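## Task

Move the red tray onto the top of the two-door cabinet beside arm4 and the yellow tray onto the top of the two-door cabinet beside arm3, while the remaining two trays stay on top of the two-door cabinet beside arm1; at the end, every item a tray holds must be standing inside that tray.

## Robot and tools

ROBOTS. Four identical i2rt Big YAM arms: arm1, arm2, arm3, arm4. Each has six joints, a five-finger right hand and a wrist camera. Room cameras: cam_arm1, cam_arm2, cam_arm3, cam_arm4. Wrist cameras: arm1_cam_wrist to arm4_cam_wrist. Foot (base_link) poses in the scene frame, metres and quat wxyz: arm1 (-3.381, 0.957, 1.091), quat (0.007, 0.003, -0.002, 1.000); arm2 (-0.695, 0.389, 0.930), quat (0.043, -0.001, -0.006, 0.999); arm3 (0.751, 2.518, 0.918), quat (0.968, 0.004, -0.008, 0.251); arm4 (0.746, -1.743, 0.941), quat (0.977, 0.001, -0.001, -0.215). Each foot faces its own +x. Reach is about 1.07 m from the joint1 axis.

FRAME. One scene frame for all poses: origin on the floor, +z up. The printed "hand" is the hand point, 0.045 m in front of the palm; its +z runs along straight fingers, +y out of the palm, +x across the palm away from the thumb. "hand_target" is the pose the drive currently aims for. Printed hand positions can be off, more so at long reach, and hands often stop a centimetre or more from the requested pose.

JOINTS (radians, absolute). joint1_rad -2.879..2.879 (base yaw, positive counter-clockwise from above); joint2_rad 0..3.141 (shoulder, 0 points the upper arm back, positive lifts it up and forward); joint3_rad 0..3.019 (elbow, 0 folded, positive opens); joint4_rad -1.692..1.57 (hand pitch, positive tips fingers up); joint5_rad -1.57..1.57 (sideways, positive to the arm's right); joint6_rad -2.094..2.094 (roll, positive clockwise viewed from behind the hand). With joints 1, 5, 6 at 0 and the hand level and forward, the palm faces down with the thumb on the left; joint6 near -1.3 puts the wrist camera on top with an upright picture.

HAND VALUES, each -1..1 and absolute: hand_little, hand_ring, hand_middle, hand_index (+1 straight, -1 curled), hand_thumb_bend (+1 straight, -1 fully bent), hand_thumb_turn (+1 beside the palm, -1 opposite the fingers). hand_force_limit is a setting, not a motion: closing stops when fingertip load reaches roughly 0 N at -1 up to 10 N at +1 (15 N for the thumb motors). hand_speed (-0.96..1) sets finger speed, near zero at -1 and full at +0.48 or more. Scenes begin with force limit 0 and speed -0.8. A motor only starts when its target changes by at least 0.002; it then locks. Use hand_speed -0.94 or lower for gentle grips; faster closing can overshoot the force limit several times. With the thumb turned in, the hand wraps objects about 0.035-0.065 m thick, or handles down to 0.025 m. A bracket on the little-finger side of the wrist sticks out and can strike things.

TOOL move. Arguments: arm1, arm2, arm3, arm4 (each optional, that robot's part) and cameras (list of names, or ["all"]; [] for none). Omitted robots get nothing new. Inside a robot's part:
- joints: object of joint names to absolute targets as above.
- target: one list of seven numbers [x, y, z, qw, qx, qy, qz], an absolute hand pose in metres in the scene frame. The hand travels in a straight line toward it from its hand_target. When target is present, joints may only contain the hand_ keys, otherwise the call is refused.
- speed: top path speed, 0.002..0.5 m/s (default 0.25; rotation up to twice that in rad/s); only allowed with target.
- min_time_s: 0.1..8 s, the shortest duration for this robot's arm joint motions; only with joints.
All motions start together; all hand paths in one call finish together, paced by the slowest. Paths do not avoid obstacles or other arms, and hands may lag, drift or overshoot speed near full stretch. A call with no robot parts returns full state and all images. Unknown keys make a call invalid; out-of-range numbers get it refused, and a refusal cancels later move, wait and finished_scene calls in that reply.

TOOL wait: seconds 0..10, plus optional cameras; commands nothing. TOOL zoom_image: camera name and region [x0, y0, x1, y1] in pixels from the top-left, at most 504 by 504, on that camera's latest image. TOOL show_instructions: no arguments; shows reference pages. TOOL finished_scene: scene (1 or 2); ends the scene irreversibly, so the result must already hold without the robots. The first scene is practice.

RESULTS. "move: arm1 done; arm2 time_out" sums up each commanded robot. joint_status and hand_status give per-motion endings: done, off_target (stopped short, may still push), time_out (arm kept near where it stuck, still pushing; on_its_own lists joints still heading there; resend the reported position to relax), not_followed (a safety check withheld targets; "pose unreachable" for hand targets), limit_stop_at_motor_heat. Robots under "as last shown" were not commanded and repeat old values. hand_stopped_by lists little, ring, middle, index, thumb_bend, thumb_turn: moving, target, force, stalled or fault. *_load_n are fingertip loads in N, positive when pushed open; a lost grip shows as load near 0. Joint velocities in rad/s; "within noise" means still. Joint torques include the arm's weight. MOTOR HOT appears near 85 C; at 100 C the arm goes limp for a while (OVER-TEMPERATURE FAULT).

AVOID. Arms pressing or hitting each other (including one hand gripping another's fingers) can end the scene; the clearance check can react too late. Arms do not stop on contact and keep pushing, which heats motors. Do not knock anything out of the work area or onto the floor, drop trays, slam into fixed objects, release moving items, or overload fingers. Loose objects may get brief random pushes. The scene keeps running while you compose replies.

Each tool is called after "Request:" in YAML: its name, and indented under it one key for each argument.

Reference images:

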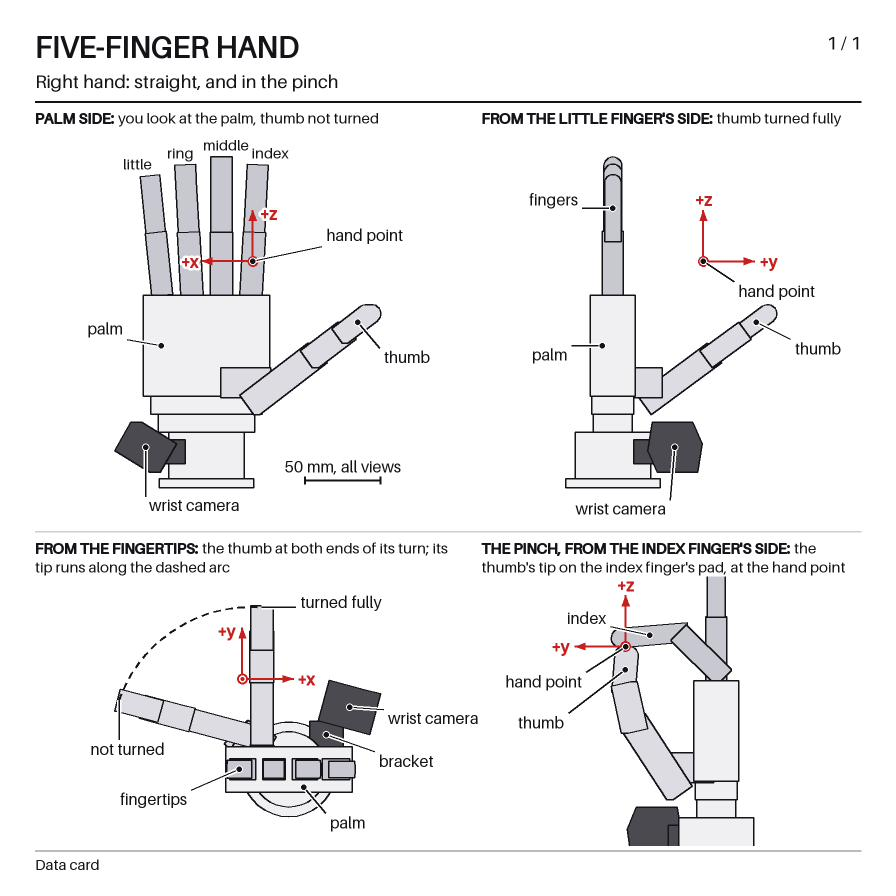

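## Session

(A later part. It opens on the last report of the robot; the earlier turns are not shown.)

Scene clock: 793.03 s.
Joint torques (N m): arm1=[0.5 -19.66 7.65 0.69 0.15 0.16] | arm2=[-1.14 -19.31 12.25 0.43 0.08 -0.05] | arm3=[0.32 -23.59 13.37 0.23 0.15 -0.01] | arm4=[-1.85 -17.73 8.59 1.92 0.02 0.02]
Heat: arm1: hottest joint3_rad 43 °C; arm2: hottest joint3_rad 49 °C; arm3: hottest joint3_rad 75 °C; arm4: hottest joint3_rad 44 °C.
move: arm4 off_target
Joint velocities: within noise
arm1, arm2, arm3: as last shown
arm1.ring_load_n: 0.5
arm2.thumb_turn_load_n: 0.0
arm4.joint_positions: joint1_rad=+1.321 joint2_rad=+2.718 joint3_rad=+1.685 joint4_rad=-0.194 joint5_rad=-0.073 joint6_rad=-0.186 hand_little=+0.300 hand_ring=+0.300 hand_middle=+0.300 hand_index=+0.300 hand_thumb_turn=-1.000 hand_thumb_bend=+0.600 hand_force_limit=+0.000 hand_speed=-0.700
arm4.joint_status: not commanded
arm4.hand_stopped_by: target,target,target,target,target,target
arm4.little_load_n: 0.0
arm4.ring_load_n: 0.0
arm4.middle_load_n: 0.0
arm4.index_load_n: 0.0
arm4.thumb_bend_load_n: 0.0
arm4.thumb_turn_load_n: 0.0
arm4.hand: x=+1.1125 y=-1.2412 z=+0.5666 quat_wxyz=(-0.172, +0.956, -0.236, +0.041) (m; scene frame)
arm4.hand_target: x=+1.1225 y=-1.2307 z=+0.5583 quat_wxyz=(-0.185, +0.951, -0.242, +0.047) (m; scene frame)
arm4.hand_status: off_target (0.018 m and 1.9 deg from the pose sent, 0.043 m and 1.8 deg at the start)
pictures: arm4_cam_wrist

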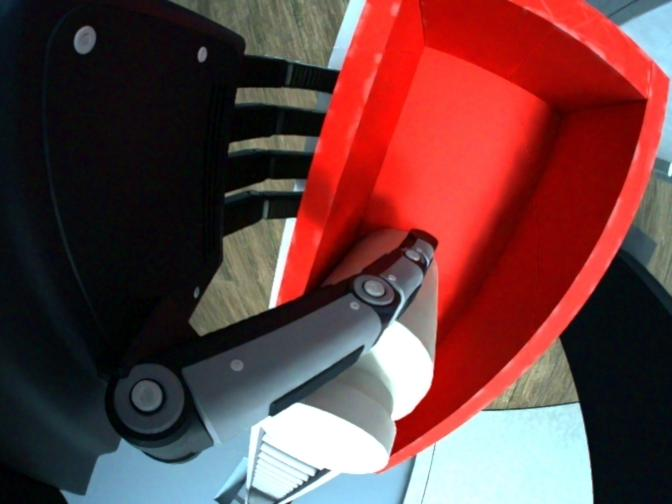

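Request:
move:
  arm4: {"joints": {"hand_speed": -0.88, "hand_force_limit": -0.6, "hand_little": -0.1, "hand_ring": -0.1, "hand_middle": -0.1, "hand_index": -0.1, "hand_thumb_bend": -0.3}}
  cameras: ["arm4_cam_wrist"]

Request:
zoom_image:
  camera: "arm4_cam_wrist"
  region: [200, 100, 540, 440]

Scene clock: 799.43 s.
Joint torques (N m): arm1=[0.44 -19.6 7.69 0.66 0.15 0.17] | arm2=[-1.14 -19.25 12.05 0.46 0.06 -0.01] | arm3=[0.21 -23.53 13.34 0.21 0.15 -0.01] | arm4=[-1.44 -17.79 7.79 1.33 0.02 0.02]
Heat: arm1: hottest joint3_rad 43 °C; arm2: hottest joint3_rad 49 °C; arm3: hottest joint3_rad 75 °C; arm4: hottest joint3_rad 44 °C.
move: arm4 off_target
Joint velocities: within noise
arm1, arm2, arm3: as last shown
arm1.ring_load_n: 0.0
arm4.joint_positions: joint1_rad=+1.321 joint2_rad=+2.718 joint3_rad=+1.699 joint4_rad=-0.178 joint5_rad=-0.081 joint6_rad=-0.197 hand_little=-0.100 hand_ring=-0.066 hand_middle=+0.046 hand_index=-0.022 hand_thumb_turn=-1.000 hand_thumb_bend=+0.298 hand_force_limit=-0.600 hand_speed=-0.880
arm4.joint_status: hand_ring off_target (ended at -0.066, target -0.100); hand_middle off_target (ended at +0.046, target -0.100); hand_index off_target (ended at -0.022, target -0.100); hand_thumb_bend off_target (ended at +0.298, target -0.300); the others done
arm4.hand_stopped_by: target,force,force,force,force,target
arm4.little_load_n: 0.0
arm4.ring_load_n: 1.5
arm4.middle_load_n: 0.0
arm4.index_load_n: 0.5
arm4.thumb_bend_load_n: 3.5
arm4.thumb_turn_load_n: 0.5
arm4.hand: x=+1.1195 y=-1.2313 z=+0.5704 quat_wxyz=(-0.186, +0.954, -0.229, +0.044) (m; scene frame)
arm4.hand_target: x=+1.1219 y=-1.2303 z=+0.5586 quat_wxyz=(-0.186, +0.953, -0.236, +0.045) (m; scene frame)
arm4.hand_status: not commanded
pictures: arm4_cam_wrist

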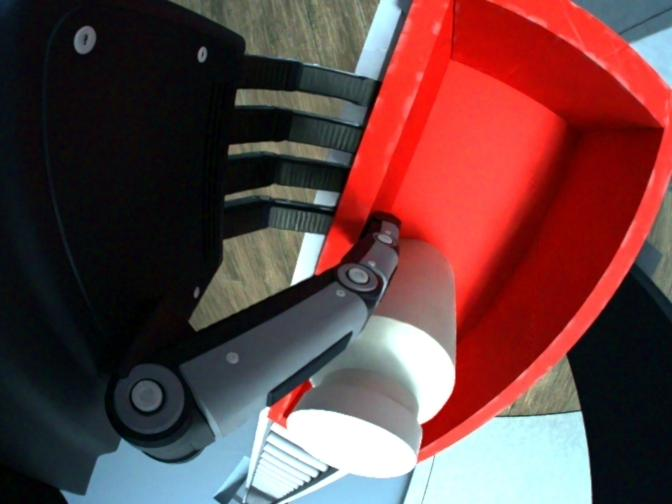

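Scaled by 1.482 from the camera's 672x504 image, which has a finer 960x720 frame.

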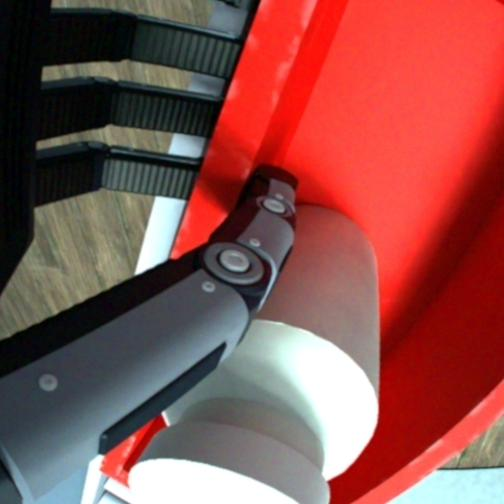

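Request:
move:
  arm4: {"joints": {"hand_speed": -0.92, "hand_force_limit": 0.0, "hand_little": -0.38, "hand_ring": -0.38, "hand_middle": -0.38, "hand_index": -0.38, "hand_thumb_bend": -0.31}}

Request:
move:
  arm4: {"joints": {"hand_speed": -0.94, "hand_force_limit": 0.35, "hand_little": -0.5, "hand_ring": -0.45, "hand_middle": -0.41, "hand_index": -0.42, "hand_thumb_bend": -0.35}}
  cameras: ["arm4_cam_wrist"]

Request:
zoom_image:
  camera: "arm4_cam_wrist"
  region: [200, 100, 540, 440]

Scene clock: 803.37 s.
Joint torques (N m): arm1=[0.56 -19.6 7.69 0.68 0.15 0.17] | arm2=[-0.97 -18.96 12.21 0.49 0.03 -0.04] | arm3=[0.26 -23.53 13.35 0.24 0.15 -0.01] | arm4=[-1.73 -17.61 7.97 1.24 0.06 0.02]
Heat: arm1: hottest joint3_rad 43 °C; arm2: hottest joint3_rad 49 °C; arm3: hottest joint3_rad 75 °C; arm4: hottest joint3_rad 44 °C.
move: arm4 off_target
Joint velocities: within noise
arm1, arm2, arm3: as last shown
arm1.thumb_turn_load_n: 0.5
arm4.joint_positions: joint1_rad=+1.321 joint2_rad=+2.718 joint3_rad=+1.699 joint4_rad=-0.175 joint5_rad=-0.085 joint6_rad=-0.197 hand_little=-0.285 hand_ring=-0.079 hand_middle=+0.011 hand_index=-0.041 hand_thumb_turn=-1.000 hand_thumb_bend=+0.293 hand_force_limit=+0.000 hand_speed=-0.920
arm4.joint_status: hand_little off_target (ended at -0.285, target -0.380); hand_ring off_target (ended at -0.079, target -0.380); hand_middle off_target (ended at +0.011, target -0.380); hand_index off_target (ended at -0.041, target -0.380); hand_thumb_bend off_target (ended at +0.293, target -0.310); the others done
arm4.hand_stopped_by: force,force,force,force,force,target
arm4.little_load_n: 5.5
arm4.ring_load_n: 0.5
arm4.middle_load_n: 3.5
arm4.index_load_n: 2.5
arm4.thumb_bend_load_n: 10.0
arm4.thumb_turn_load_n: 1.5
arm4.hand: x=+1.1193 y=-1.2301 z=+0.5707 quat_wxyz=(-0.188, +0.954, -0.228, +0.043) (m; scene frame)
arm4.hand_target: x=+1.1213 y=-1.2296 z=+0.5587 quat_wxyz=(-0.188, +0.953, -0.236, +0.043) (m; scene frame)
arm4.hand_status: not commanded
pictures: none

Scene clock: 804.07 s.
Joint torques (N m): arm1=[0.44 -19.6 7.66 0.66 0.15 0.16] | arm2=[-0.91 -19.37 12.44 0.46 0.07 -0.03] | arm3=[0.26 -23.59 13.34 0.23 0.15 -0.01] | arm4=[-1.85 -17.44 7.86 1.1 0.01 0.01]
Heat: arm1: hottest joint3_rad 43 °C; arm2: hottest joint3_rad 49 °C; arm3: hottest joint3_rad 75 °C; arm4: hottest joint3_rad 44 °C.
move: arm4 off_target
Joint velocities: within noise
arm1, arm2, arm3: as last shown
arm1.thumb_turn_load_n: 0.0
arm4.joint_positions: joint1_rad=+1.321 joint2_rad=+2.719 joint3_rad=+1.699 joint4_rad=-0.171 joint5_rad=-0.085 joint6_rad=-0.197 hand_little=-0.339 hand_ring=-0.127 hand_middle=-0.009 hand_index=-0.078 hand_thumb_turn=-1.000 hand_thumb_bend=+0.298 hand_force_limit=+0.350 hand_speed=-0.940
arm4.joint_status: hand_little off_target (ended at -0.339, target -0.500); hand_ring off_target (ended at -0.127, target -0.450); hand_middle off_target (ended at -0.009, target -0.410); hand_index off_target (ended at -0.078, target -0.420); hand_thumb_bend off_target (ended at +0.298, target -0.350); the others done
arm4.hand_stopped_by: force,force,force,force,force,target
arm4.little_load_n: 7.0
arm4.ring_load_n: 6.5
arm4.middle_load_n: 1.0
arm4.index_load_n: 5.0
arm4.thumb_bend_load_n: 17.5
arm4.thumb_turn_load_n: 3.0
arm4.hand: x=+1.1196 y=-1.2297 z=+0.5699 quat_wxyz=(-0.190, +0.954, -0.228, +0.043) (m; scene frame)
arm4.hand_target: x=+1.1208 y=-1.2303 z=+0.5578 quat_wxyz=(-0.187, +0.953, -0.236, +0.042) (m; scene frame)
arm4.hand_status: not commanded
pictures: arm4_cam_wrist

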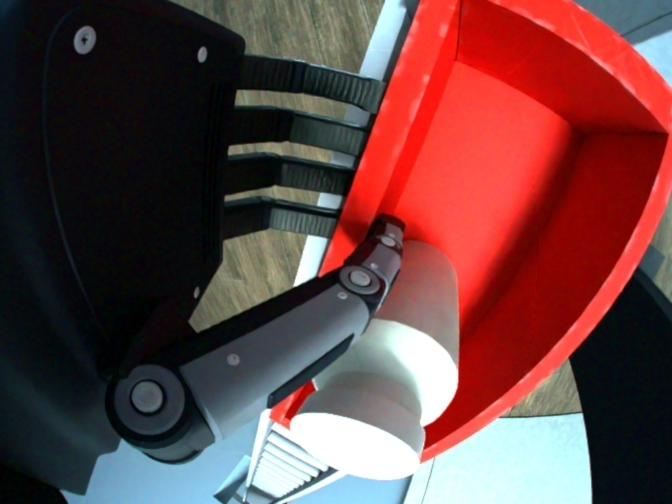

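Scaled by 1.482 from the camera's 672x504 image, which has a finer 960x720 frame.

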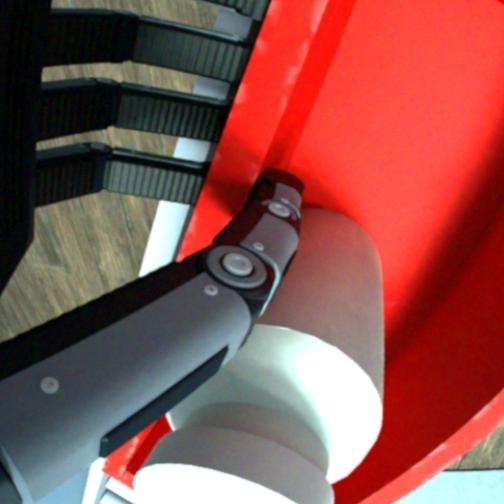

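Request:
move:
  arm4: {"joints": {"hand_speed": -0.94, "hand_force_limit": 0.4, "hand_little": -0.52, "hand_ring": -0.5, "hand_middle": -0.48, "hand_index": -0.5, "hand_thumb_bend": -0.4}}

Request:
move:
  arm4: {"joints": {"hand_speed": -0.94, "hand_force_limit": 0.45, "hand_little": -0.56, "hand_ring": -0.55, "hand_middle": -0.54, "hand_index": -0.56, "hand_thumb_bend": -0.43}}

Scene clock: 806.37 s.
Joint torques (N m): arm1=[0.44 -19.66 7.66 0.68 0.15 0.16] | arm2=[-1.32 -19.43 12.16 0.38 0.02 -0.03] | arm3=[0.32 -23.59 13.34 0.23 0.15 -0.01] | arm4=[-1.96 -17.44 7.65 1.01 0.01 0.02]
Heat: arm1: hottest joint3_rad 43 °C; arm2: hottest joint3_rad 49 °C; arm3: hottest joint3_rad 75 °C; arm4: hottest joint3_rad 44 °C.
move: arm4 off_target
Joint velocities: within noise
arm1, arm2, arm3: as last shown
arm3.middle_load_n: -0.5
arm4.joint_positions: joint1_rad=+1.321 joint2_rad=+2.719 joint3_rad=+1.700 joint4_rad=-0.169 joint5_rad=-0.085 joint6_rad=-0.197 hand_little=-0.339 hand_ring=-0.130 hand_middle=-0.029 hand_index=-0.092 hand_thumb_turn=-1.000 hand_thumb_bend=+0.299 hand_force_limit=+0.400 hand_speed=-0.940
arm4.joint_status: hand_little off_target (ended at -0.339, target -0.520); hand_ring off_target (ended at -0.130, target -0.500); hand_middle off_target (ended at -0.029, target -0.480); hand_index off_target (ended at -0.092, target -0.500); hand_thumb_bend off_target (ended at +0.299, target -0.400); the others done
arm4.hand_stopped_by: force,force,force,force,force,target
arm4.little_load_n: 3.0
arm4.ring_load_n: 4.5
arm4.middle_load_n: 7.0
arm4.index_load_n: 7.5
arm4.thumb_bend_load_n: 20.0
arm4.thumb_turn_load_n: 3.0
arm4.hand: x=+1.1205 y=-1.2287 z=+0.5703 quat_wxyz=(-0.191, +0.954, -0.228, +0.044) (m; scene frame)
arm4.hand_target: x=+1.1213 y=-1.2297 z=+0.5581 quat_wxyz=(-0.188, +0.953, -0.236, +0.043) (m; scene frame)
arm4.hand_status: not commanded
pictures: none

Scene clock: 806.90 s.
Joint torques (N m): arm1=[0.44 -19.6 7.65 0.66 0.15 0.16] | arm2=[-1.44 -18.73 12.21 0.5 0.03 -0.07] | arm3=[0.26 -23.53 13.34 0.24 0.15 -0.02] | arm4=[-1.79 -17.67 7.68 1.1 -0.03 0.01]
Heat: arm1: hottest joint3_rad 43 °C; arm2: hottest joint3_rad 49 °C; arm3: hottest joint3_rad 75 °C; arm4: hottest joint3_rad 44 °C.
move: arm4 off_target
Joint velocities: within noise
arm1.joint_positions: joint1_rad=+0.058 joint2_rad=+1.861 joint3_rad=+1.457 joint4_rad=-0.684 joint5_rad=+0.248 joint6_rad=+0.130 hand_little=+0.300 hand_ring=+0.300 hand_middle=+0.300 hand_index=+0.300 hand_thumb_turn=-1.000 hand_thumb_bend=+0.650 hand_force_limit=+0.350 hand_speed=-0.850
arm1.joint_status: not commanded
arm1.hand_stopped_by: target,target,target,target,target,target
arm1.little_load_n: 0.0
arm1.ring_load_n: 0.0
arm1.middle_load_n: 0.5
arm1.index_load_n: 0.0
arm1.thumb_bend_load_n: -0.5
arm1.thumb_turn_load_n: 0.0
arm1.hand: x=-4.0037 y=+0.9409 z=+1.1519 quat_wxyz=(-0.247, +0.729, +0.629, -0.105) (m; scene frame)
arm1.hand_target: x=-3.9981 y=+0.9392 z=+1.1547 quat_wxyz=(-0.244, +0.735, +0.624, -0.103) (m; scene frame)
arm1.hand_status: not commanded
arm2.joint_positions: joint1_rad=+1.035 joint2_rad=+1.994 joint3_rad=+1.467 joint4_rad=-0.613 joint5_rad=-0.047 joint6_rad=-0.094 hand_little=+0.450 hand_ring=+0.450 hand_middle=+0.450 hand_index=+0.450 hand_thumb_turn=-1.000 hand_thumb_bend=+0.400 hand_force_limit=+0.450 hand_speed=-0.880
arm2.joint_status: not commanded
arm2.hand_stopped_by: target,target,target,target,target,target
arm2.little_load_n: 0.0
arm2.ring_load_n: 0.0
arm2.middle_load_n: 0.0
arm2.index_load_n: 0.0
arm2.thumb_bend_load_n: 0.0
arm2.thumb_turn_load_n: 0.0
arm2.hand: x=-1.0310 y=-0.1375 z=+0.9092 quat_wxyz=(-0.053, +0.250, +0.945, -0.202) (m; scene frame)
arm2.hand_target: x=-1.0407 y=-0.1497 z=+0.9285 quat_wxyz=(-0.062, +0.245, +0.943, -0.216) (m; scene frame)
arm2.hand_status: not commanded
arm3.joint_positions: joint1_rad=+0.052 joint2_rad=+1.954 joint3_rad=+1.523 joint4_rad=-0.708 joint5_rad=+0.020 joint6_rad=+0.049 hand_little=+0.300 hand_ring=+0.300 hand_middle=+0.300 hand_index=+0.300 hand_thumb_turn=-1.000 hand_thumb_bend=+0.650 hand_force_limit=+0.400 hand_speed=-0.850
arm3.joint_status: not commanded
arm3.hand_stopped_by: target,target,target,target,target,target
arm3.little_load_n: 0.0
arm3.ring_load_n: 0.0
arm3.middle_load_n: 0.0
arm3.index_load_n: 0.0
arm3.thumb_bend_load_n: 0.0
arm3.thumb_turn_load_n: 0.0
arm3.hand: x=+1.2711 y=+2.8783 z=+0.9559 quat_wxyz=(-0.193, +0.840, -0.495, +0.111) (m; scene frame)
arm3.hand_target: x=+1.2880 y=+2.8862 z=+0.9887 quat_wxyz=(-0.216, +0.836, -0.488, +0.126) (m; scene frame)
arm3.hand_status: not commanded
arm4.joint_positions: joint1_rad=+1.321 joint2_rad=+2.719 joint3_rad=+1.700 joint4_rad=-0.169 joint5_rad=-0.085 joint6_rad=-0.197 hand_little=-0.365 hand_ring=-0.144 hand_middle=-0.032 hand_index=-0.092 hand_thumb_turn=-1.000 hand_thumb_bend=+0.299 hand_force_limit=+0.450 hand_speed=-0.940
arm4.joint_status: hand_little off_target (ended at -0.365, target -0.560); hand_ring off_target (ended at -0.144, target -0.550); hand_middle off_target (ended at -0.032, target -0.540); hand_index off_target (ended at -0.092, target -0.560); hand_thumb_bend off_target (ended at +0.299, target -0.430); the others done
arm4.hand_stopped_by: force,force,force,force,force,target
arm4.little_load_n: 7.5
arm4.ring_load_n: 7.0
arm4.middle_load_n: 5.5
arm4.index_load_n: 4.5
arm4.thumb_bend_load_n: 22.0
arm4.thumb_turn_load_n: 3.5
arm4.hand: x=+1.1205 y=-1.2287 z=+0.5703 quat_wxyz=(-0.191, +0.954, -0.228, +0.044) (m; scene frame)
arm4.hand_target: x=+1.1212 y=-1.2298 z=+0.5582 quat_wxyz=(-0.187, +0.953, -0.236, +0.043) (m; scene frame)
arm4.hand_status: not commanded
pictures: none

Request:
move:
  arm4: {"target": [1.127, -1.22, 0.625, -0.19345, 0.95082, -0.23707, 0.04823], "speed": 0.05}
  cameras: ["arm4_cam_wrist", "cam_arm4"]

Request:
zoom_image:
  camera: "cam_arm4"
  region: [340, 120, 500, 260]

Scene clock: 810.67 s.
Joint torques (N m): arm1=[0.44 -19.55 7.68 0.69 0.15 0.17] | arm2=[-1.73 -19.43 12.11 0.46 0.01 -0.06] | arm3=[0.26 -23.59 13.35 0.24 0.15 -0.01] | arm4=[-1.03 -23.82 5.48 0.47 0.09 0.05]
Heat: arm1: hottest joint3_rad 43 °C; arm2: hottest joint3_rad 49 °C; arm3: hottest joint3_rad 75 °C; arm4: hottest joint3_rad 44 °C.
move: arm4 off_target
Joint velocities: within noise
arm1, arm2, arm3: as last shown
arm1.middle_load_n: 0.0
arm4.joint_positions: joint1_rad=+1.321 joint2_rad=+2.663 joint3_rad=+1.664 joint4_rad=-0.209 joint5_rad=-0.079 joint6_rad=-0.193 hand_little=-0.366 hand_ring=-0.145 hand_middle=-0.033 hand_index=-0.092 hand_thumb_turn=-1.000 hand_thumb_bend=+0.300 hand_force_limit=+0.450 hand_speed=-0.940
arm4.joint_status: not commanded
arm4.hand_stopped_by: force,force,force,force,force,target
arm4.little_load_n: 1.0
arm4.ring_load_n: 1.0
arm4.middle_load_n: 1.0
arm4.index_load_n: 7.5
arm4.thumb_bend_load_n: 16.0
arm4.thumb_turn_load_n: 5.5
arm4.hand: x=+1.1182 y=-1.2331 z=+0.5945 quat_wxyz=(-0.181, +0.955, -0.231, +0.042) (m; scene frame)
arm4.hand_target: x=+1.1268 y=-1.2203 z=+0.6234 quat_wxyz=(-0.192, +0.951, -0.238, +0.048) (m; scene frame)
arm4.hand_status: off_target (0.034 m and 1.8 deg from the pose sent, 0.056 m and 1.2 deg at the start)
pictures: arm4_cam_wrist, cam_arm4

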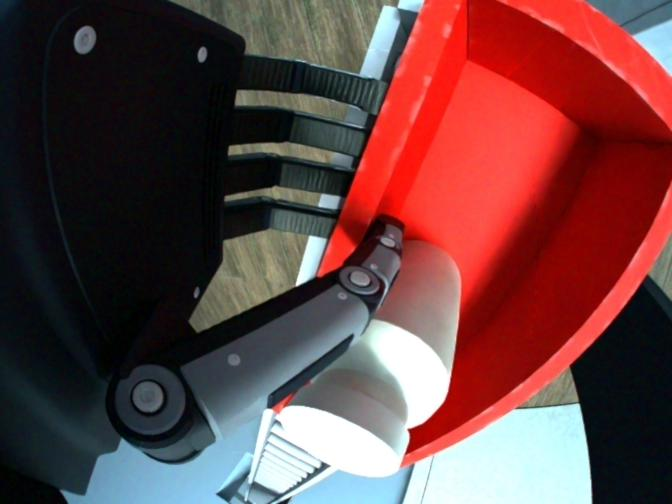

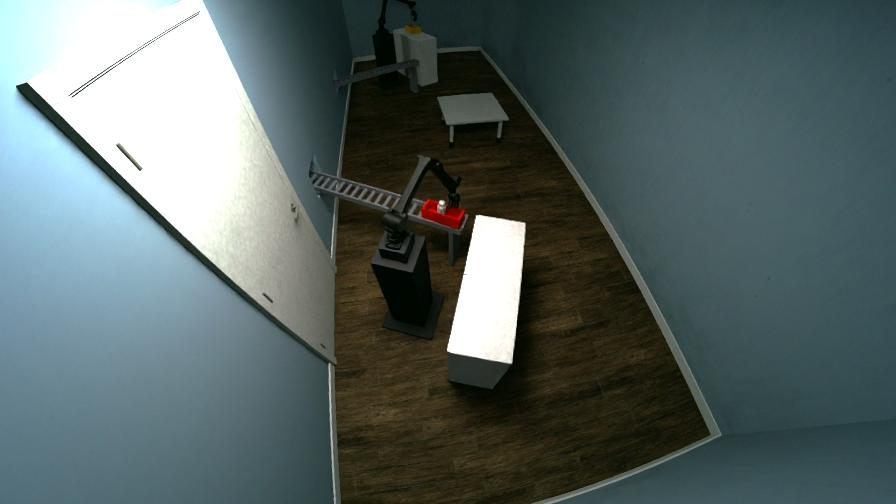

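Scaled by 3.150 from the camera's 896x504 image, which has a finer 1280x720 frame.

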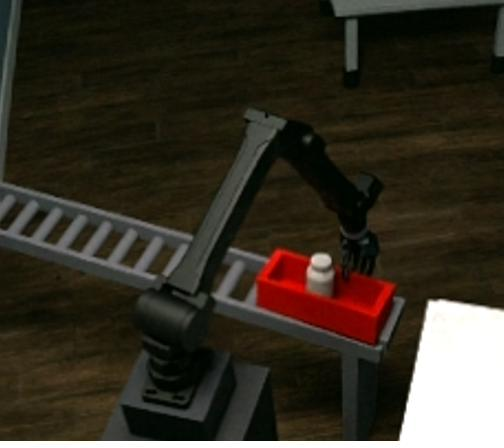

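Request:
move:
  arm4: {"joints": {"hand_speed": -0.94, "hand_force_limit": 0.48, "hand_little": -0.62, "hand_ring": -0.61, "hand_middle": -0.6, "hand_index": -0.6, "hand_thumb_bend": -0.47}}

Request:
zoom_image:
  camera: "arm4_cam_wrist"
  region: [200, 100, 540, 440]

Scene clock: 813.80 s.
Joint torques (N m): arm1=[0.44 -19.55 7.66 0.66 0.15 0.17] | arm2=[-1.2 -19.08 12.16 0.7 0.07 -0.03] | arm3=[0.32 -23.59 13.35 0.23 0.15 -0.01] | arm4=[-1.08 -23.53 5.56 0.53 0.04 -0.03]
Heat: arm1: hottest joint3_rad 43 °C; arm2: hottest joint3_rad 49 °C; arm3: hottest joint3_rad 75 °C; arm4: hottest joint3_rad 44 °C.
move: arm4 off_target
Joint velocities: within noise
arm1, arm2, arm3: as last shown
arm1.thumb_bend_load_n: 0.0
arm4.joint_positions: joint1_rad=+1.323 joint2_rad=+2.661 joint3_rad=+1.664 joint4_rad=-0.211 joint5_rad=-0.073 joint6_rad=-0.175 hand_little=-0.621 hand_ring=-0.193 hand_middle=-0.064 hand_index=-0.095 hand_thumb_turn=-0.999 hand_thumb_bend=+0.300 hand_force_limit=+0.480 hand_speed=-0.940
arm4.joint_status: hand_ring off_target (ended at -0.193, target -0.610); hand_middle off_target (ended at -0.064, target -0.600); hand_index off_target (ended at -0.095, target -0.600); hand_thumb_bend off_target (ended at +0.300, target -0.470); the others done
arm4.hand_stopped_by: target,force,force,force,force,target
arm4.little_load_n: -2.5
arm4.ring_load_n: 5.5
arm4.middle_load_n: 1.5
arm4.index_load_n: 4.5
arm4.thumb_bend_load_n: 14.5
arm4.thumb_turn_load_n: 5.0
arm4.hand: x=+1.1178 y=-1.2319 z=+0.5954 quat_wxyz=(-0.180, +0.953, -0.240, +0.043) (m; scene frame)
arm4.hand_target: x=+1.1279 y=-1.2206 z=+0.6234 quat_wxyz=(-0.192, +0.949, -0.243, +0.050) (m; scene frame)
arm4.hand_status: not commanded
pictures: none

Scaled by 1.482 from the camera's 672x504 image, which has a finer 960x720 frame.
This view is cut from an older image: the scene may have changed since it was taken.

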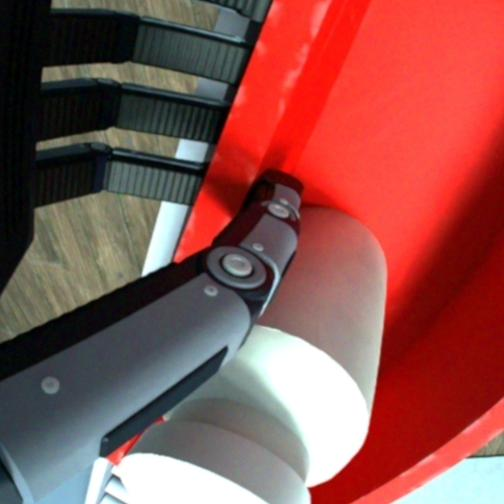

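Request:
wait:
  seconds: 0
  cameras: ["arm4_cam_wrist", "cam_arm4"]

Scene clock: 823.03 s.
Joint torques (N m): arm1=[0.44 -19.6 7.68 0.69 0.15 0.17] | arm2=[-1.96 -18.96 12.23 0.55 0.06 -0.06] | arm3=[0.26 -23.59 13.34 0.23 0.15 -0.02] | arm4=[-1.38 -23.65 5.44 0.51 0.07 -0.04]
Heat: arm1: hottest joint3_rad 43 °C; arm2: hottest joint3_rad 49 °C; arm3: hottest joint3_rad 75 °C; arm4: hottest joint3_rad 43 °C.
Joint velocities: within noise
arm1.joint_positions: joint1_rad=+0.058 joint2_rad=+1.861 joint3_rad=+1.457 joint4_rad=-0.684 joint5_rad=+0.248 joint6_rad=+0.130 hand_little=+0.300 hand_ring=+0.300 hand_middle=+0.300 hand_index=+0.300 hand_thumb_turn=-1.000 hand_thumb_bend=+0.650 hand_force_limit=+0.350 hand_speed=-0.850
arm1.joint_status: not commanded
arm1.hand_stopped_by: target,target,target,target,target,target
arm1.little_load_n: 0.0
arm1.ring_load_n: 0.0
arm1.middle_load_n: 0.0
arm1.index_load_n: 0.0
arm1.thumb_bend_load_n: 0.0
arm1.thumb_turn_load_n: 0.0
arm1.hand: x=-4.0037 y=+0.9409 z=+1.1519 quat_wxyz=(-0.247, +0.729, +0.629, -0.105) (m; scene frame)
arm1.hand_target: x=-3.9981 y=+0.9392 z=+1.1547 quat_wxyz=(-0.244, +0.735, +0.624, -0.103) (m; scene frame)
arm1.hand_status: not commanded
arm2.joint_positions: joint1_rad=+1.035 joint2_rad=+1.994 joint3_rad=+1.467 joint4_rad=-0.613 joint5_rad=-0.047 joint6_rad=-0.094 hand_little=+0.450 hand_ring=+0.450 hand_middle=+0.450 hand_index=+0.450 hand_thumb_turn=-1.000 hand_thumb_bend=+0.400 hand_force_limit=+0.450 hand_speed=-0.880
arm2.joint_status: not commanded
arm2.hand_stopped_by: target,target,target,target,target,target
arm2.little_load_n: 0.0
arm2.ring_load_n: 0.5
arm2.middle_load_n: 0.0
arm2.index_load_n: 0.0
arm2.thumb_bend_load_n: 0.0
arm2.thumb_turn_load_n: 0.0
arm2.hand: x=-1.0310 y=-0.1375 z=+0.9092 quat_wxyz=(-0.053, +0.250, +0.945, -0.202) (m; scene frame)
arm2.hand_target: x=-1.0407 y=-0.1497 z=+0.9285 quat_wxyz=(-0.062, +0.245, +0.943, -0.216) (m; scene frame)
arm2.hand_status: not commanded
arm3.joint_positions: joint1_rad=+0.052 joint2_rad=+1.954 joint3_rad=+1.523 joint4_rad=-0.708 joint5_rad=+0.020 joint6_rad=+0.049 hand_little=+0.300 hand_ring=+0.300 hand_middle=+0.300 hand_index=+0.300 hand_thumb_turn=-1.000 hand_thumb_bend=+0.650 hand_force_limit=+0.400 hand_speed=-0.850
arm3.joint_status: not commanded
arm3.hand_stopped_by: target,target,target,target,target,target
arm3.little_load_n: 0.0
arm3.ring_load_n: 0.0
arm3.middle_load_n: 0.0
arm3.index_load_n: 0.0
arm3.thumb_bend_load_n: 0.0
arm3.thumb_turn_load_n: 0.0
arm3.hand: x=+1.2711 y=+2.8783 z=+0.9559 quat_wxyz=(-0.193, +0.840, -0.495, +0.111) (m; scene frame)
arm3.hand_target: x=+1.2880 y=+2.8862 z=+0.9887 quat_wxyz=(-0.216, +0.836, -0.488, +0.126) (m; scene frame)
arm3.hand_status: not commanded
arm4.joint_positions: joint1_rad=+1.323 joint2_rad=+2.661 joint3_rad=+1.664 joint4_rad=-0.211 joint5_rad=-0.073 joint6_rad=-0.175 hand_little=-0.621 hand_ring=-0.193 hand_middle=-0.064 hand_index=-0.095 hand_thumb_turn=-0.999 hand_thumb_bend=+0.300 hand_force_limit=+0.480 hand_speed=-0.940
arm4.joint_status: hand_ring off_target (ended at -0.193, target -0.610); hand_middle off_target (ended at -0.064, target -0.600); hand_index off_target (ended at -0.095, target -0.600); hand_thumb_bend off_target (ended at +0.300, target -0.470); the others done
arm4.hand_stopped_by: target,force,force,force,force,target
arm4.little_load_n: -2.5
arm4.ring_load_n: 5.5
arm4.middle_load_n: 2.0
arm4.index_load_n: 4.5
arm4.thumb_bend_load_n: 14.5
arm4.thumb_turn_load_n: 5.0
arm4.hand: x=+1.1178 y=-1.2319 z=+0.5954 quat_wxyz=(-0.180, +0.953, -0.240, +0.043) (m; scene frame)
arm4.hand_target: x=+1.1279 y=-1.2206 z=+0.6234 quat_wxyz=(-0.192, +0.949, -0.243, +0.050) (m; scene frame)
arm4.hand_status: not commanded
pictures: arm4_cam_wrist, cam_arm4

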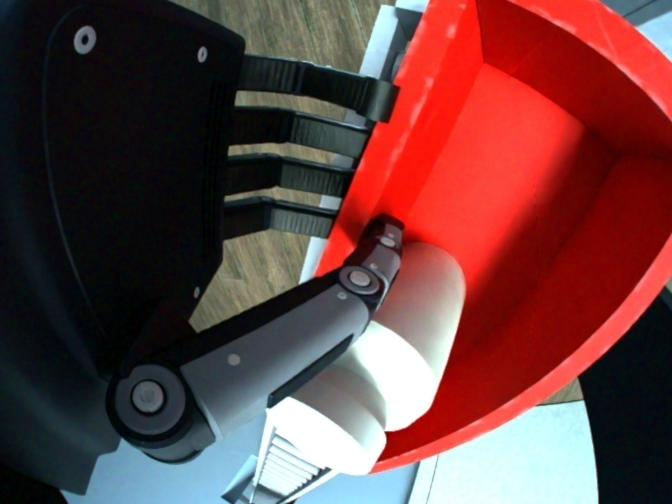

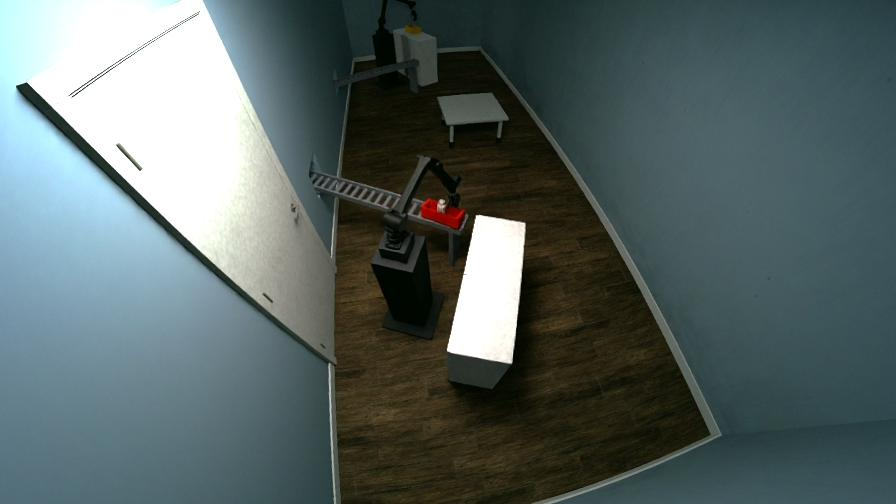

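Request:
zoom_image:
  camera: "cam_arm4"
  region: [380, 150, 500, 260]

Request:
zoom_image:
  camera: "arm4_cam_wrist"
  region: [180, 0, 672, 480]

Scaled by 4.200 from the camera's 896x504 image, which has a finer 1280x720 frame.

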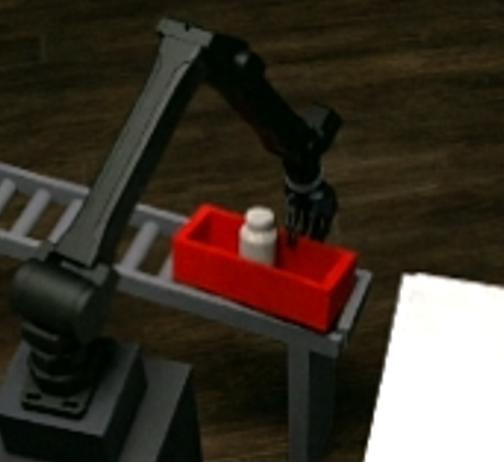

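Scaled by 1.024 from the camera's 672x504 image, which has a finer 960x720 frame.

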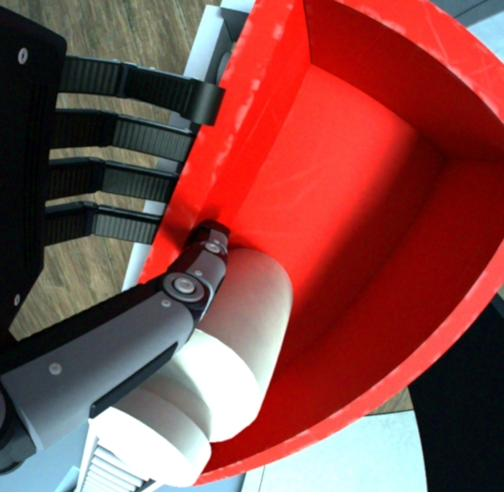

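Request:
move:
  arm4: {"joints": {"hand_index": -0.68, "hand_middle": -0.68, "hand_ring": -0.66, "hand_force_limit": 0.6, "hand_speed": -0.94}}
  cameras: ["arm4_cam_wrist", "cam_arm4"]

Scene clock: 837.53 s.
Joint torques (N m): arm1=[0.56 -19.55 7.69 0.69 0.16 0.17] | arm2=[-1.44 -18.73 11.99 0.59 0.02 -0.04] | arm3=[0.21 -23.59 13.34 0.21 0.15 -0.01] | arm4=[-1.61 -23.41 5.46 0.42 0.05 -0.04]
Heat: arm1: hottest joint3_rad 43 °C; arm2: hottest joint3_rad 49 °C; arm3: hottest joint3_rad 76 °C; arm4: hottest joint3_rad 41 °C.
move: arm4 off_target
Joint velocities: within noise
arm1, arm2, arm3: as last shown
arm2.ring_load_n: 0.0
arm4.joint_positions: joint1_rad=+1.323 joint2_rad=+2.661 joint3_rad=+1.664 joint4_rad=-0.211 joint5_rad=-0.073 joint6_rad=-0.175 hand_little=-0.621 hand_ring=-0.202 hand_middle=-0.095 hand_index=-0.137 hand_thumb_turn=-1.000 hand_thumb_bend=+0.300 hand_force_limit=+0.600 hand_speed=-0.940
arm4.joint_status: hand_ring off_target (ended at -0.202, target -0.660); hand_middle off_target (ended at -0.095, target -0.680); hand_index off_target (ended at -0.137, target -0.680); the others done
arm4.hand_stopped_by: target,force,force,force,force,target
arm4.little_load_n: -2.0
arm4.ring_load_n: 6.0
arm4.middle_load_n: 6.0
arm4.index_load_n: 8.0
arm4.thumb_bend_load_n: 20.0
arm4.thumb_turn_load_n: 4.0
arm4.hand: x=+1.1178 y=-1.2319 z=+0.5954 quat_wxyz=(-0.180, +0.953, -0.240, +0.043) (m; scene frame)
arm4.hand_target: x=+1.1279 y=-1.2206 z=+0.6234 quat_wxyz=(-0.192, +0.949, -0.243, +0.050) (m; scene frame)
arm4.hand_status: not commanded
pictures: arm4_cam_wrist, cam_arm4

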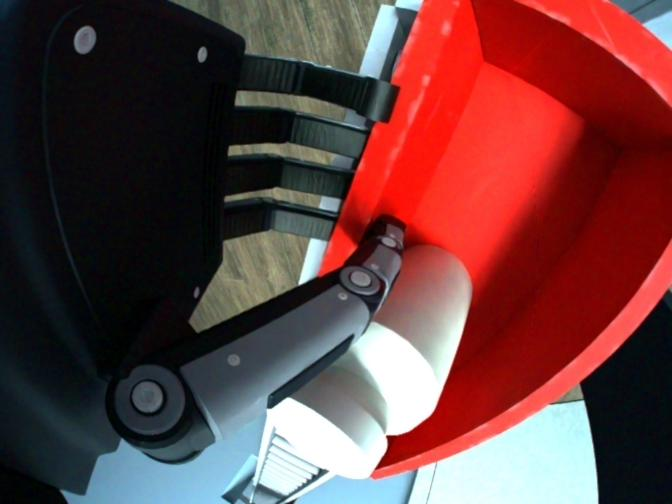

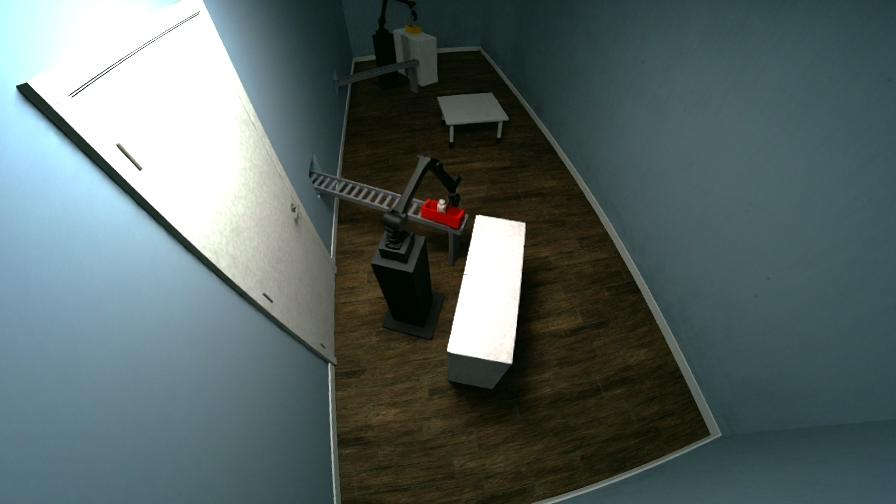

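Request:
move:
  arm4: {"target": [1.1290, -1.2185, 0.665, -0.192, 0.949, -0.243, 0.050], "speed": 0.04}
  cameras: ["arm4_cam_wrist", "cam_arm4"]

Request:
zoom_image:
  camera: "cam_arm4"
  region: [380, 150, 500, 260]

Scene clock: 842.17 s.
Joint torques (N m): arm1=[0.38 -19.55 7.68 0.66 0.15 0.17] | arm2=[-1.26 -18.96 12.1 0.7 0.11 -0.11] | arm3=[0.26 -23.53 13.35 0.23 0.15 -0.01] | arm4=[-1.49 -23.18 5.93 0.42 -0.1 -0.05]
Heat: arm1: hottest joint3_rad 43 °C; arm2: hottest joint3_rad 49 °C; arm3: hottest joint3_rad 76 °C; arm4: hottest joint3_rad 41 °C.
move: arm4 off_target
Joint velocities: within noise
arm1, arm2, arm3: as last shown
arm3.middle_load_n: 0.5
arm4.joint_positions: joint1_rad=+1.317 joint2_rad=+2.581 joint3_rad=+1.631 joint4_rad=-0.257 joint5_rad=-0.062 joint6_rad=-0.186 hand_little=-0.621 hand_ring=-0.202 hand_middle=-0.095 hand_index=-0.137 hand_thumb_turn=-1.000 hand_thumb_bend=+0.300 hand_force_limit=+0.600 hand_speed=-0.940
arm4.joint_status: not commanded
arm4.hand_stopped_by: target,force,force,force,force,target
arm4.little_load_n: -3.0
arm4.ring_load_n: 5.0
arm4.middle_load_n: 5.0
arm4.index_load_n: 7.5
arm4.thumb_bend_load_n: 19.0
arm4.thumb_turn_load_n: 4.0
arm4.hand: x=+1.1262 y=-1.2321 z=+0.6341 quat_wxyz=(-0.178, +0.953, -0.238, +0.050) (m; scene frame)
arm4.hand_target: x=+1.1336 y=-1.2218 z=+0.6625 quat_wxyz=(-0.190, +0.950, -0.242, +0.054) (m; scene frame)
arm4.hand_status: off_target (0.034 m and 1.7 deg from the pose sent, 0.072 m and 1.7 deg at the start)
pictures: arm4_cam_wrist, cam_arm4

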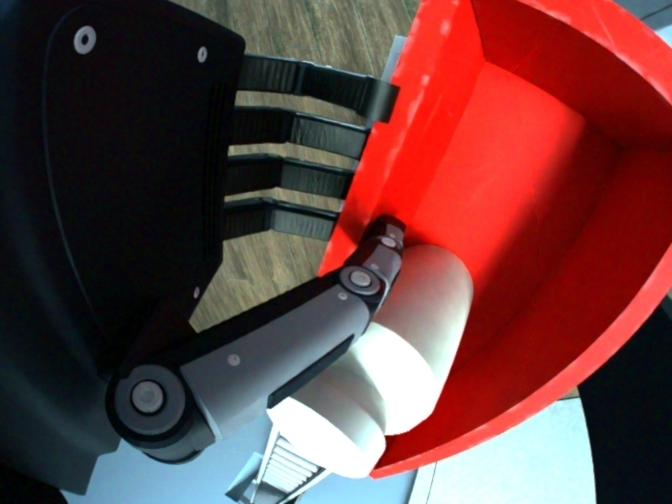

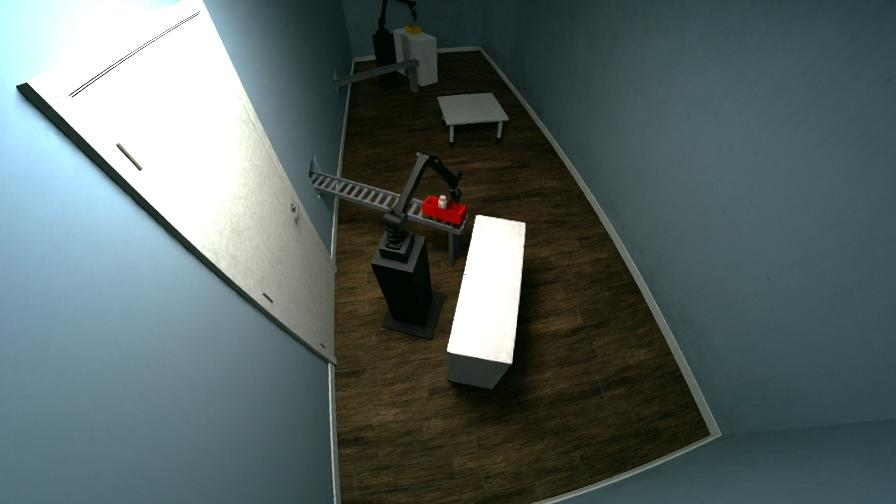

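Scaled by 4.200 from the camera's 896x504 image, which has a finer 1280x720 frame.

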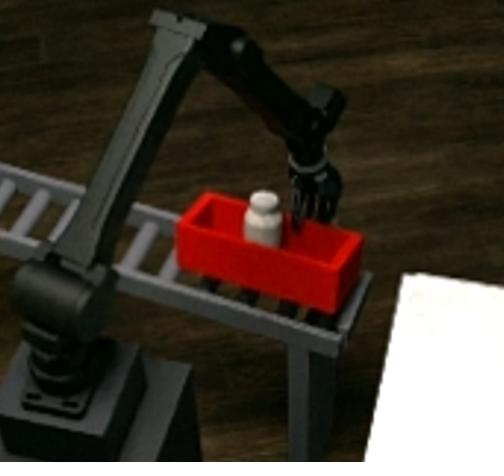

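Request:
move:
  arm4: {"target": [1.1350, -1.2160, 0.745, -0.190, 0.950, -0.242, 0.054], "speed": 0.05}
  cameras: ["arm4_cam_wrist"]

Scene clock: 845.40 s.
Joint torques (N m): arm1=[0.44 -19.55 7.68 0.68 0.15 0.16] | arm2=[-1.2 -18.9 12.25 0.53 0.05 -0.01] | arm3=[0.26 -23.59 13.37 0.23 0.15 -0.02] | arm4=[-0.97 -22.95 6.58 0.43 -0.08 -0.02]
Heat: arm1: hottest joint3_rad 43 °C; arm2: hottest joint3_rad 49 °C; arm3: hottest joint3_rad 76 °C; arm4: hottest joint3_rad 41 °C.
move: arm4 off_target
Joint velocities: within noise
arm1, arm2, arm3: as last shown
arm2.thumb_bend_load_n: 0.5
arm3.middle_load_n: 0.0
arm4.joint_positions: joint1_rad=+1.317 joint2_rad=+2.429 joint3_rad=+1.604 joint4_rad=-0.378 joint5_rad=-0.062 joint6_rad=-0.186 hand_little=-0.621 hand_ring=-0.202 hand_middle=-0.095 hand_index=-0.137 hand_thumb_turn=-1.000 hand_thumb_bend=+0.300 hand_force_limit=+0.600 hand_speed=-0.940
arm4.joint_status: not commanded
arm4.hand_stopped_by: target,force,force,force,force,target
arm4.little_load_n: -3.0
arm4.ring_load_n: 5.5
arm4.middle_load_n: 5.0
arm4.index_load_n: 7.5
arm4.thumb_bend_load_n: 19.5
arm4.thumb_turn_load_n: 4.0
arm4.hand: x=+1.1334 y=-1.2232 z=+0.7166 quat_wxyz=(-0.180, +0.953, -0.238, +0.051) (m; scene frame)
arm4.hand_target: x=+1.1359 y=-1.2146 z=+0.7439 quat_wxyz=(-0.191, +0.950, -0.242, +0.054) (m; scene frame)
arm4.hand_status: off_target (0.029 m and 1.4 deg from the pose sent, 0.112 m and 1.5 deg at the start)
pictures: arm4_cam_wrist

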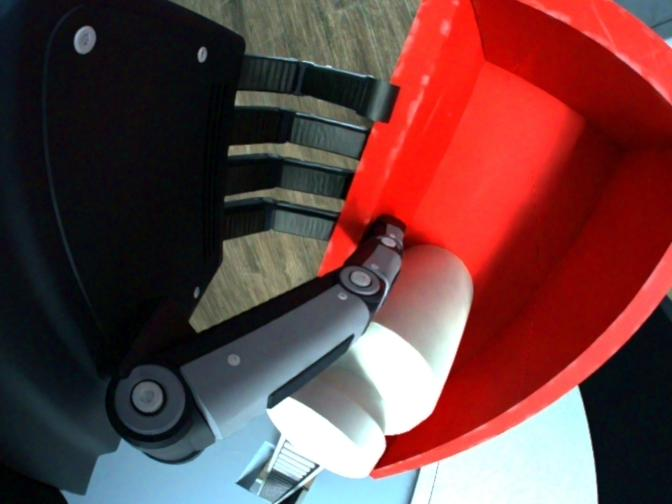

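Request:
move:
  arm4: {"target": [1.1370, -1.2120, 0.865, -0.191, 0.950, -0.242, 0.054], "speed": 0.06}
  cameras: ["arm4_cam_wrist"]

Request:
move:
  arm4: {"target": [1.1370, -1.2100, 0.985, -0.191, 0.950, -0.242, 0.054], "speed": 0.07}
  cameras: ["arm4_cam_wrist", "cam_arm4"]

Scene clock: 849.23 s.
Joint torques (N m): arm1=[0.44 -19.55 7.69 0.66 0.15 0.17] | arm2=[-1.79 -19.08 12.16 0.38 0.02 -0.05] | arm3=[0.26 -23.53 13.35 0.21 0.15 -0.01] | arm4=[-0.91 -22.12 9.5 0.25 -0.11 0.01]
Heat: arm1: hottest joint3_rad 43 °C; arm2: hottest joint3_rad 49 °C; arm3: hottest joint3_rad 76 °C; arm4: hottest joint3_rad 42 °C.
move: arm4 off_target
Joint velocities: within noise
arm1, arm2, arm3: as last shown
arm2.little_load_n: 0.5
arm2.middle_load_n: 0.5
arm2.thumb_bend_load_n: 0.0
arm4.joint_positions: joint1_rad=+1.317 joint2_rad=+2.238 joint3_rad=+1.598 joint4_rad=-0.587 joint5_rad=-0.062 joint6_rad=-0.186 hand_little=-0.621 hand_ring=-0.202 hand_middle=-0.095 hand_index=-0.137 hand_thumb_turn=-1.000 hand_thumb_bend=+0.300 hand_force_limit=+0.600 hand_speed=-0.940
arm4.joint_status: not commanded
arm4.hand_stopped_by: target,force,force,force,force,target
arm4.little_load_n: -3.0
arm4.ring_load_n: 5.5
arm4.middle_load_n: 5.0
arm4.index_load_n: 7.5
arm4.thumb_bend_load_n: 19.5
arm4.thumb_turn_load_n: 4.0
arm4.hand: x=+1.1316 y=-1.2253 z=+0.8280 quat_wxyz=(-0.170, +0.955, -0.239, +0.046) (m; scene frame)
arm4.hand_target: x=+1.1380 y=-1.2108 z=+0.8640 quat_wxyz=(-0.191, +0.950, -0.242, +0.054) (m; scene frame)
arm4.hand_status: off_target (0.040 m and 2.7 deg from the pose sent, 0.149 m and 1.5 deg at the start)
pictures: arm4_cam_wrist

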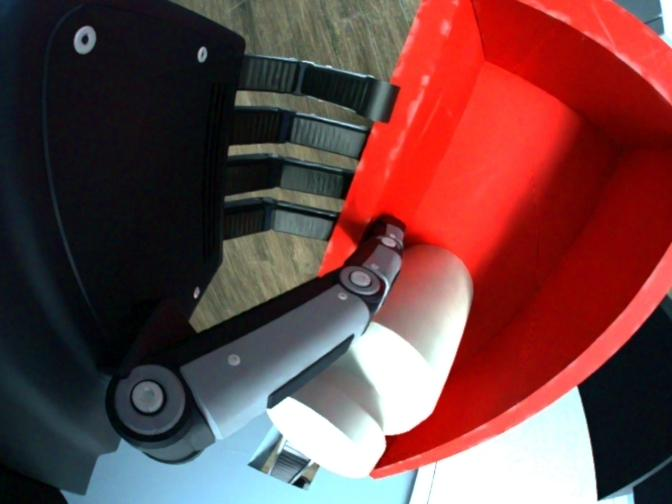

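Scene clock: 851.77 s.
Joint torques (N m): arm1=[0.56 -19.55 7.68 0.69 0.15 0.16] | arm2=[-0.85 -19.02 12.18 0.4 0.03 -0.01] | arm3=[0.26 -23.59 13.35 0.24 0.15 -0.01] | arm4=[-0.73 -21.42 14.76 0.16 -0.09 0.07]
Heat: arm1: hottest joint3_rad 43 °C; arm2: hottest joint3_rad 49 °C; arm3: hottest joint3_rad 76 °C; arm4: hottest joint3_rad 43 °C.
move: arm4 off_target
Joint velocities: within noise
arm1, arm2, arm3: as last shown
arm1.index_load_n: 0.5
arm2.little_load_n: 0.0
arm2.middle_load_n: 0.0
arm4.joint_positions: joint1_rad=+1.317 joint2_rad=+2.087 joint3_rad=+1.637 joint4_rad=-0.829 joint5_rad=-0.062 joint6_rad=-0.186 hand_little=-0.621 hand_ring=-0.202 hand_middle=-0.095 hand_index=-0.137 hand_thumb_turn=-1.000 hand_thumb_bend=+0.300 hand_force_limit=+0.600 hand_speed=-0.940
arm4.joint_status: not commanded
arm4.hand_stopped_by: target,force,force,force,force,target
arm4.little_load_n: -3.0
arm4.ring_load_n: 5.5
arm4.middle_load_n: 5.0
arm4.index_load_n: 7.5
arm4.thumb_bend_load_n: 19.5
arm4.thumb_turn_load_n: 4.0
arm4.hand: x=+1.1197 y=-1.2395 z=+0.9290 quat_wxyz=(-0.146, +0.959, -0.241, +0.035) (m; scene frame)
arm4.hand_target: x=+1.1359 y=-1.2114 z=+0.9841 quat_wxyz=(-0.191, +0.950, -0.242, +0.053) (m; scene frame)
arm4.hand_status: off_target (0.066 m and 5.7 deg from the pose sent, 0.158 m and 2.7 deg at the start)
pictures: arm4_cam_wrist, cam_arm4

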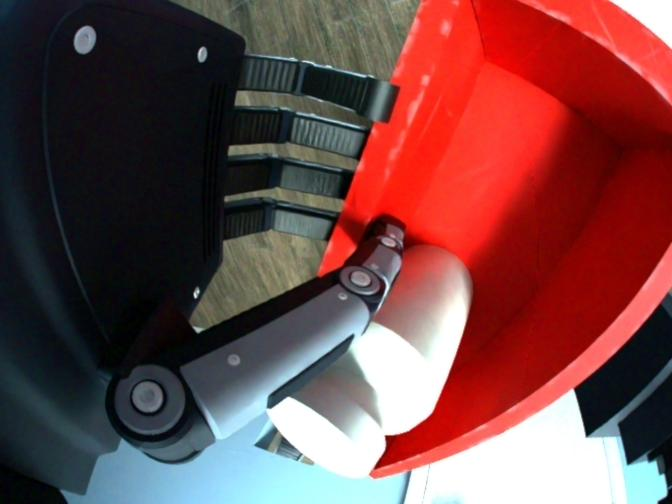

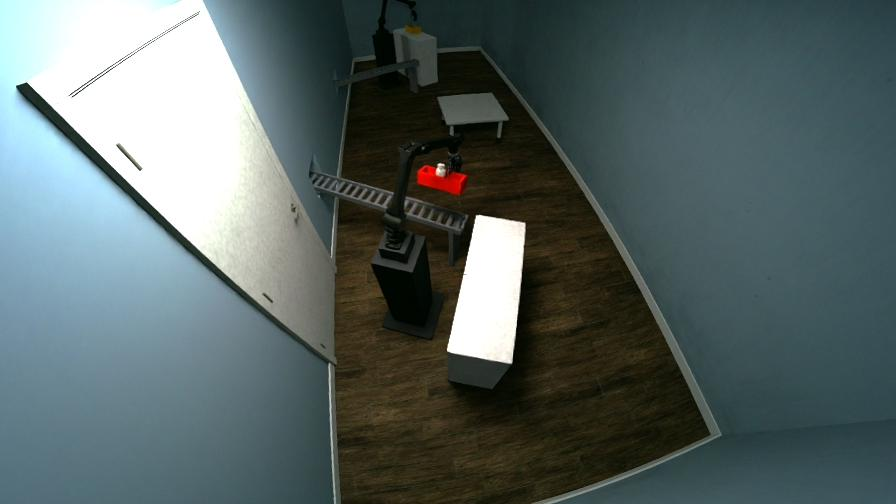

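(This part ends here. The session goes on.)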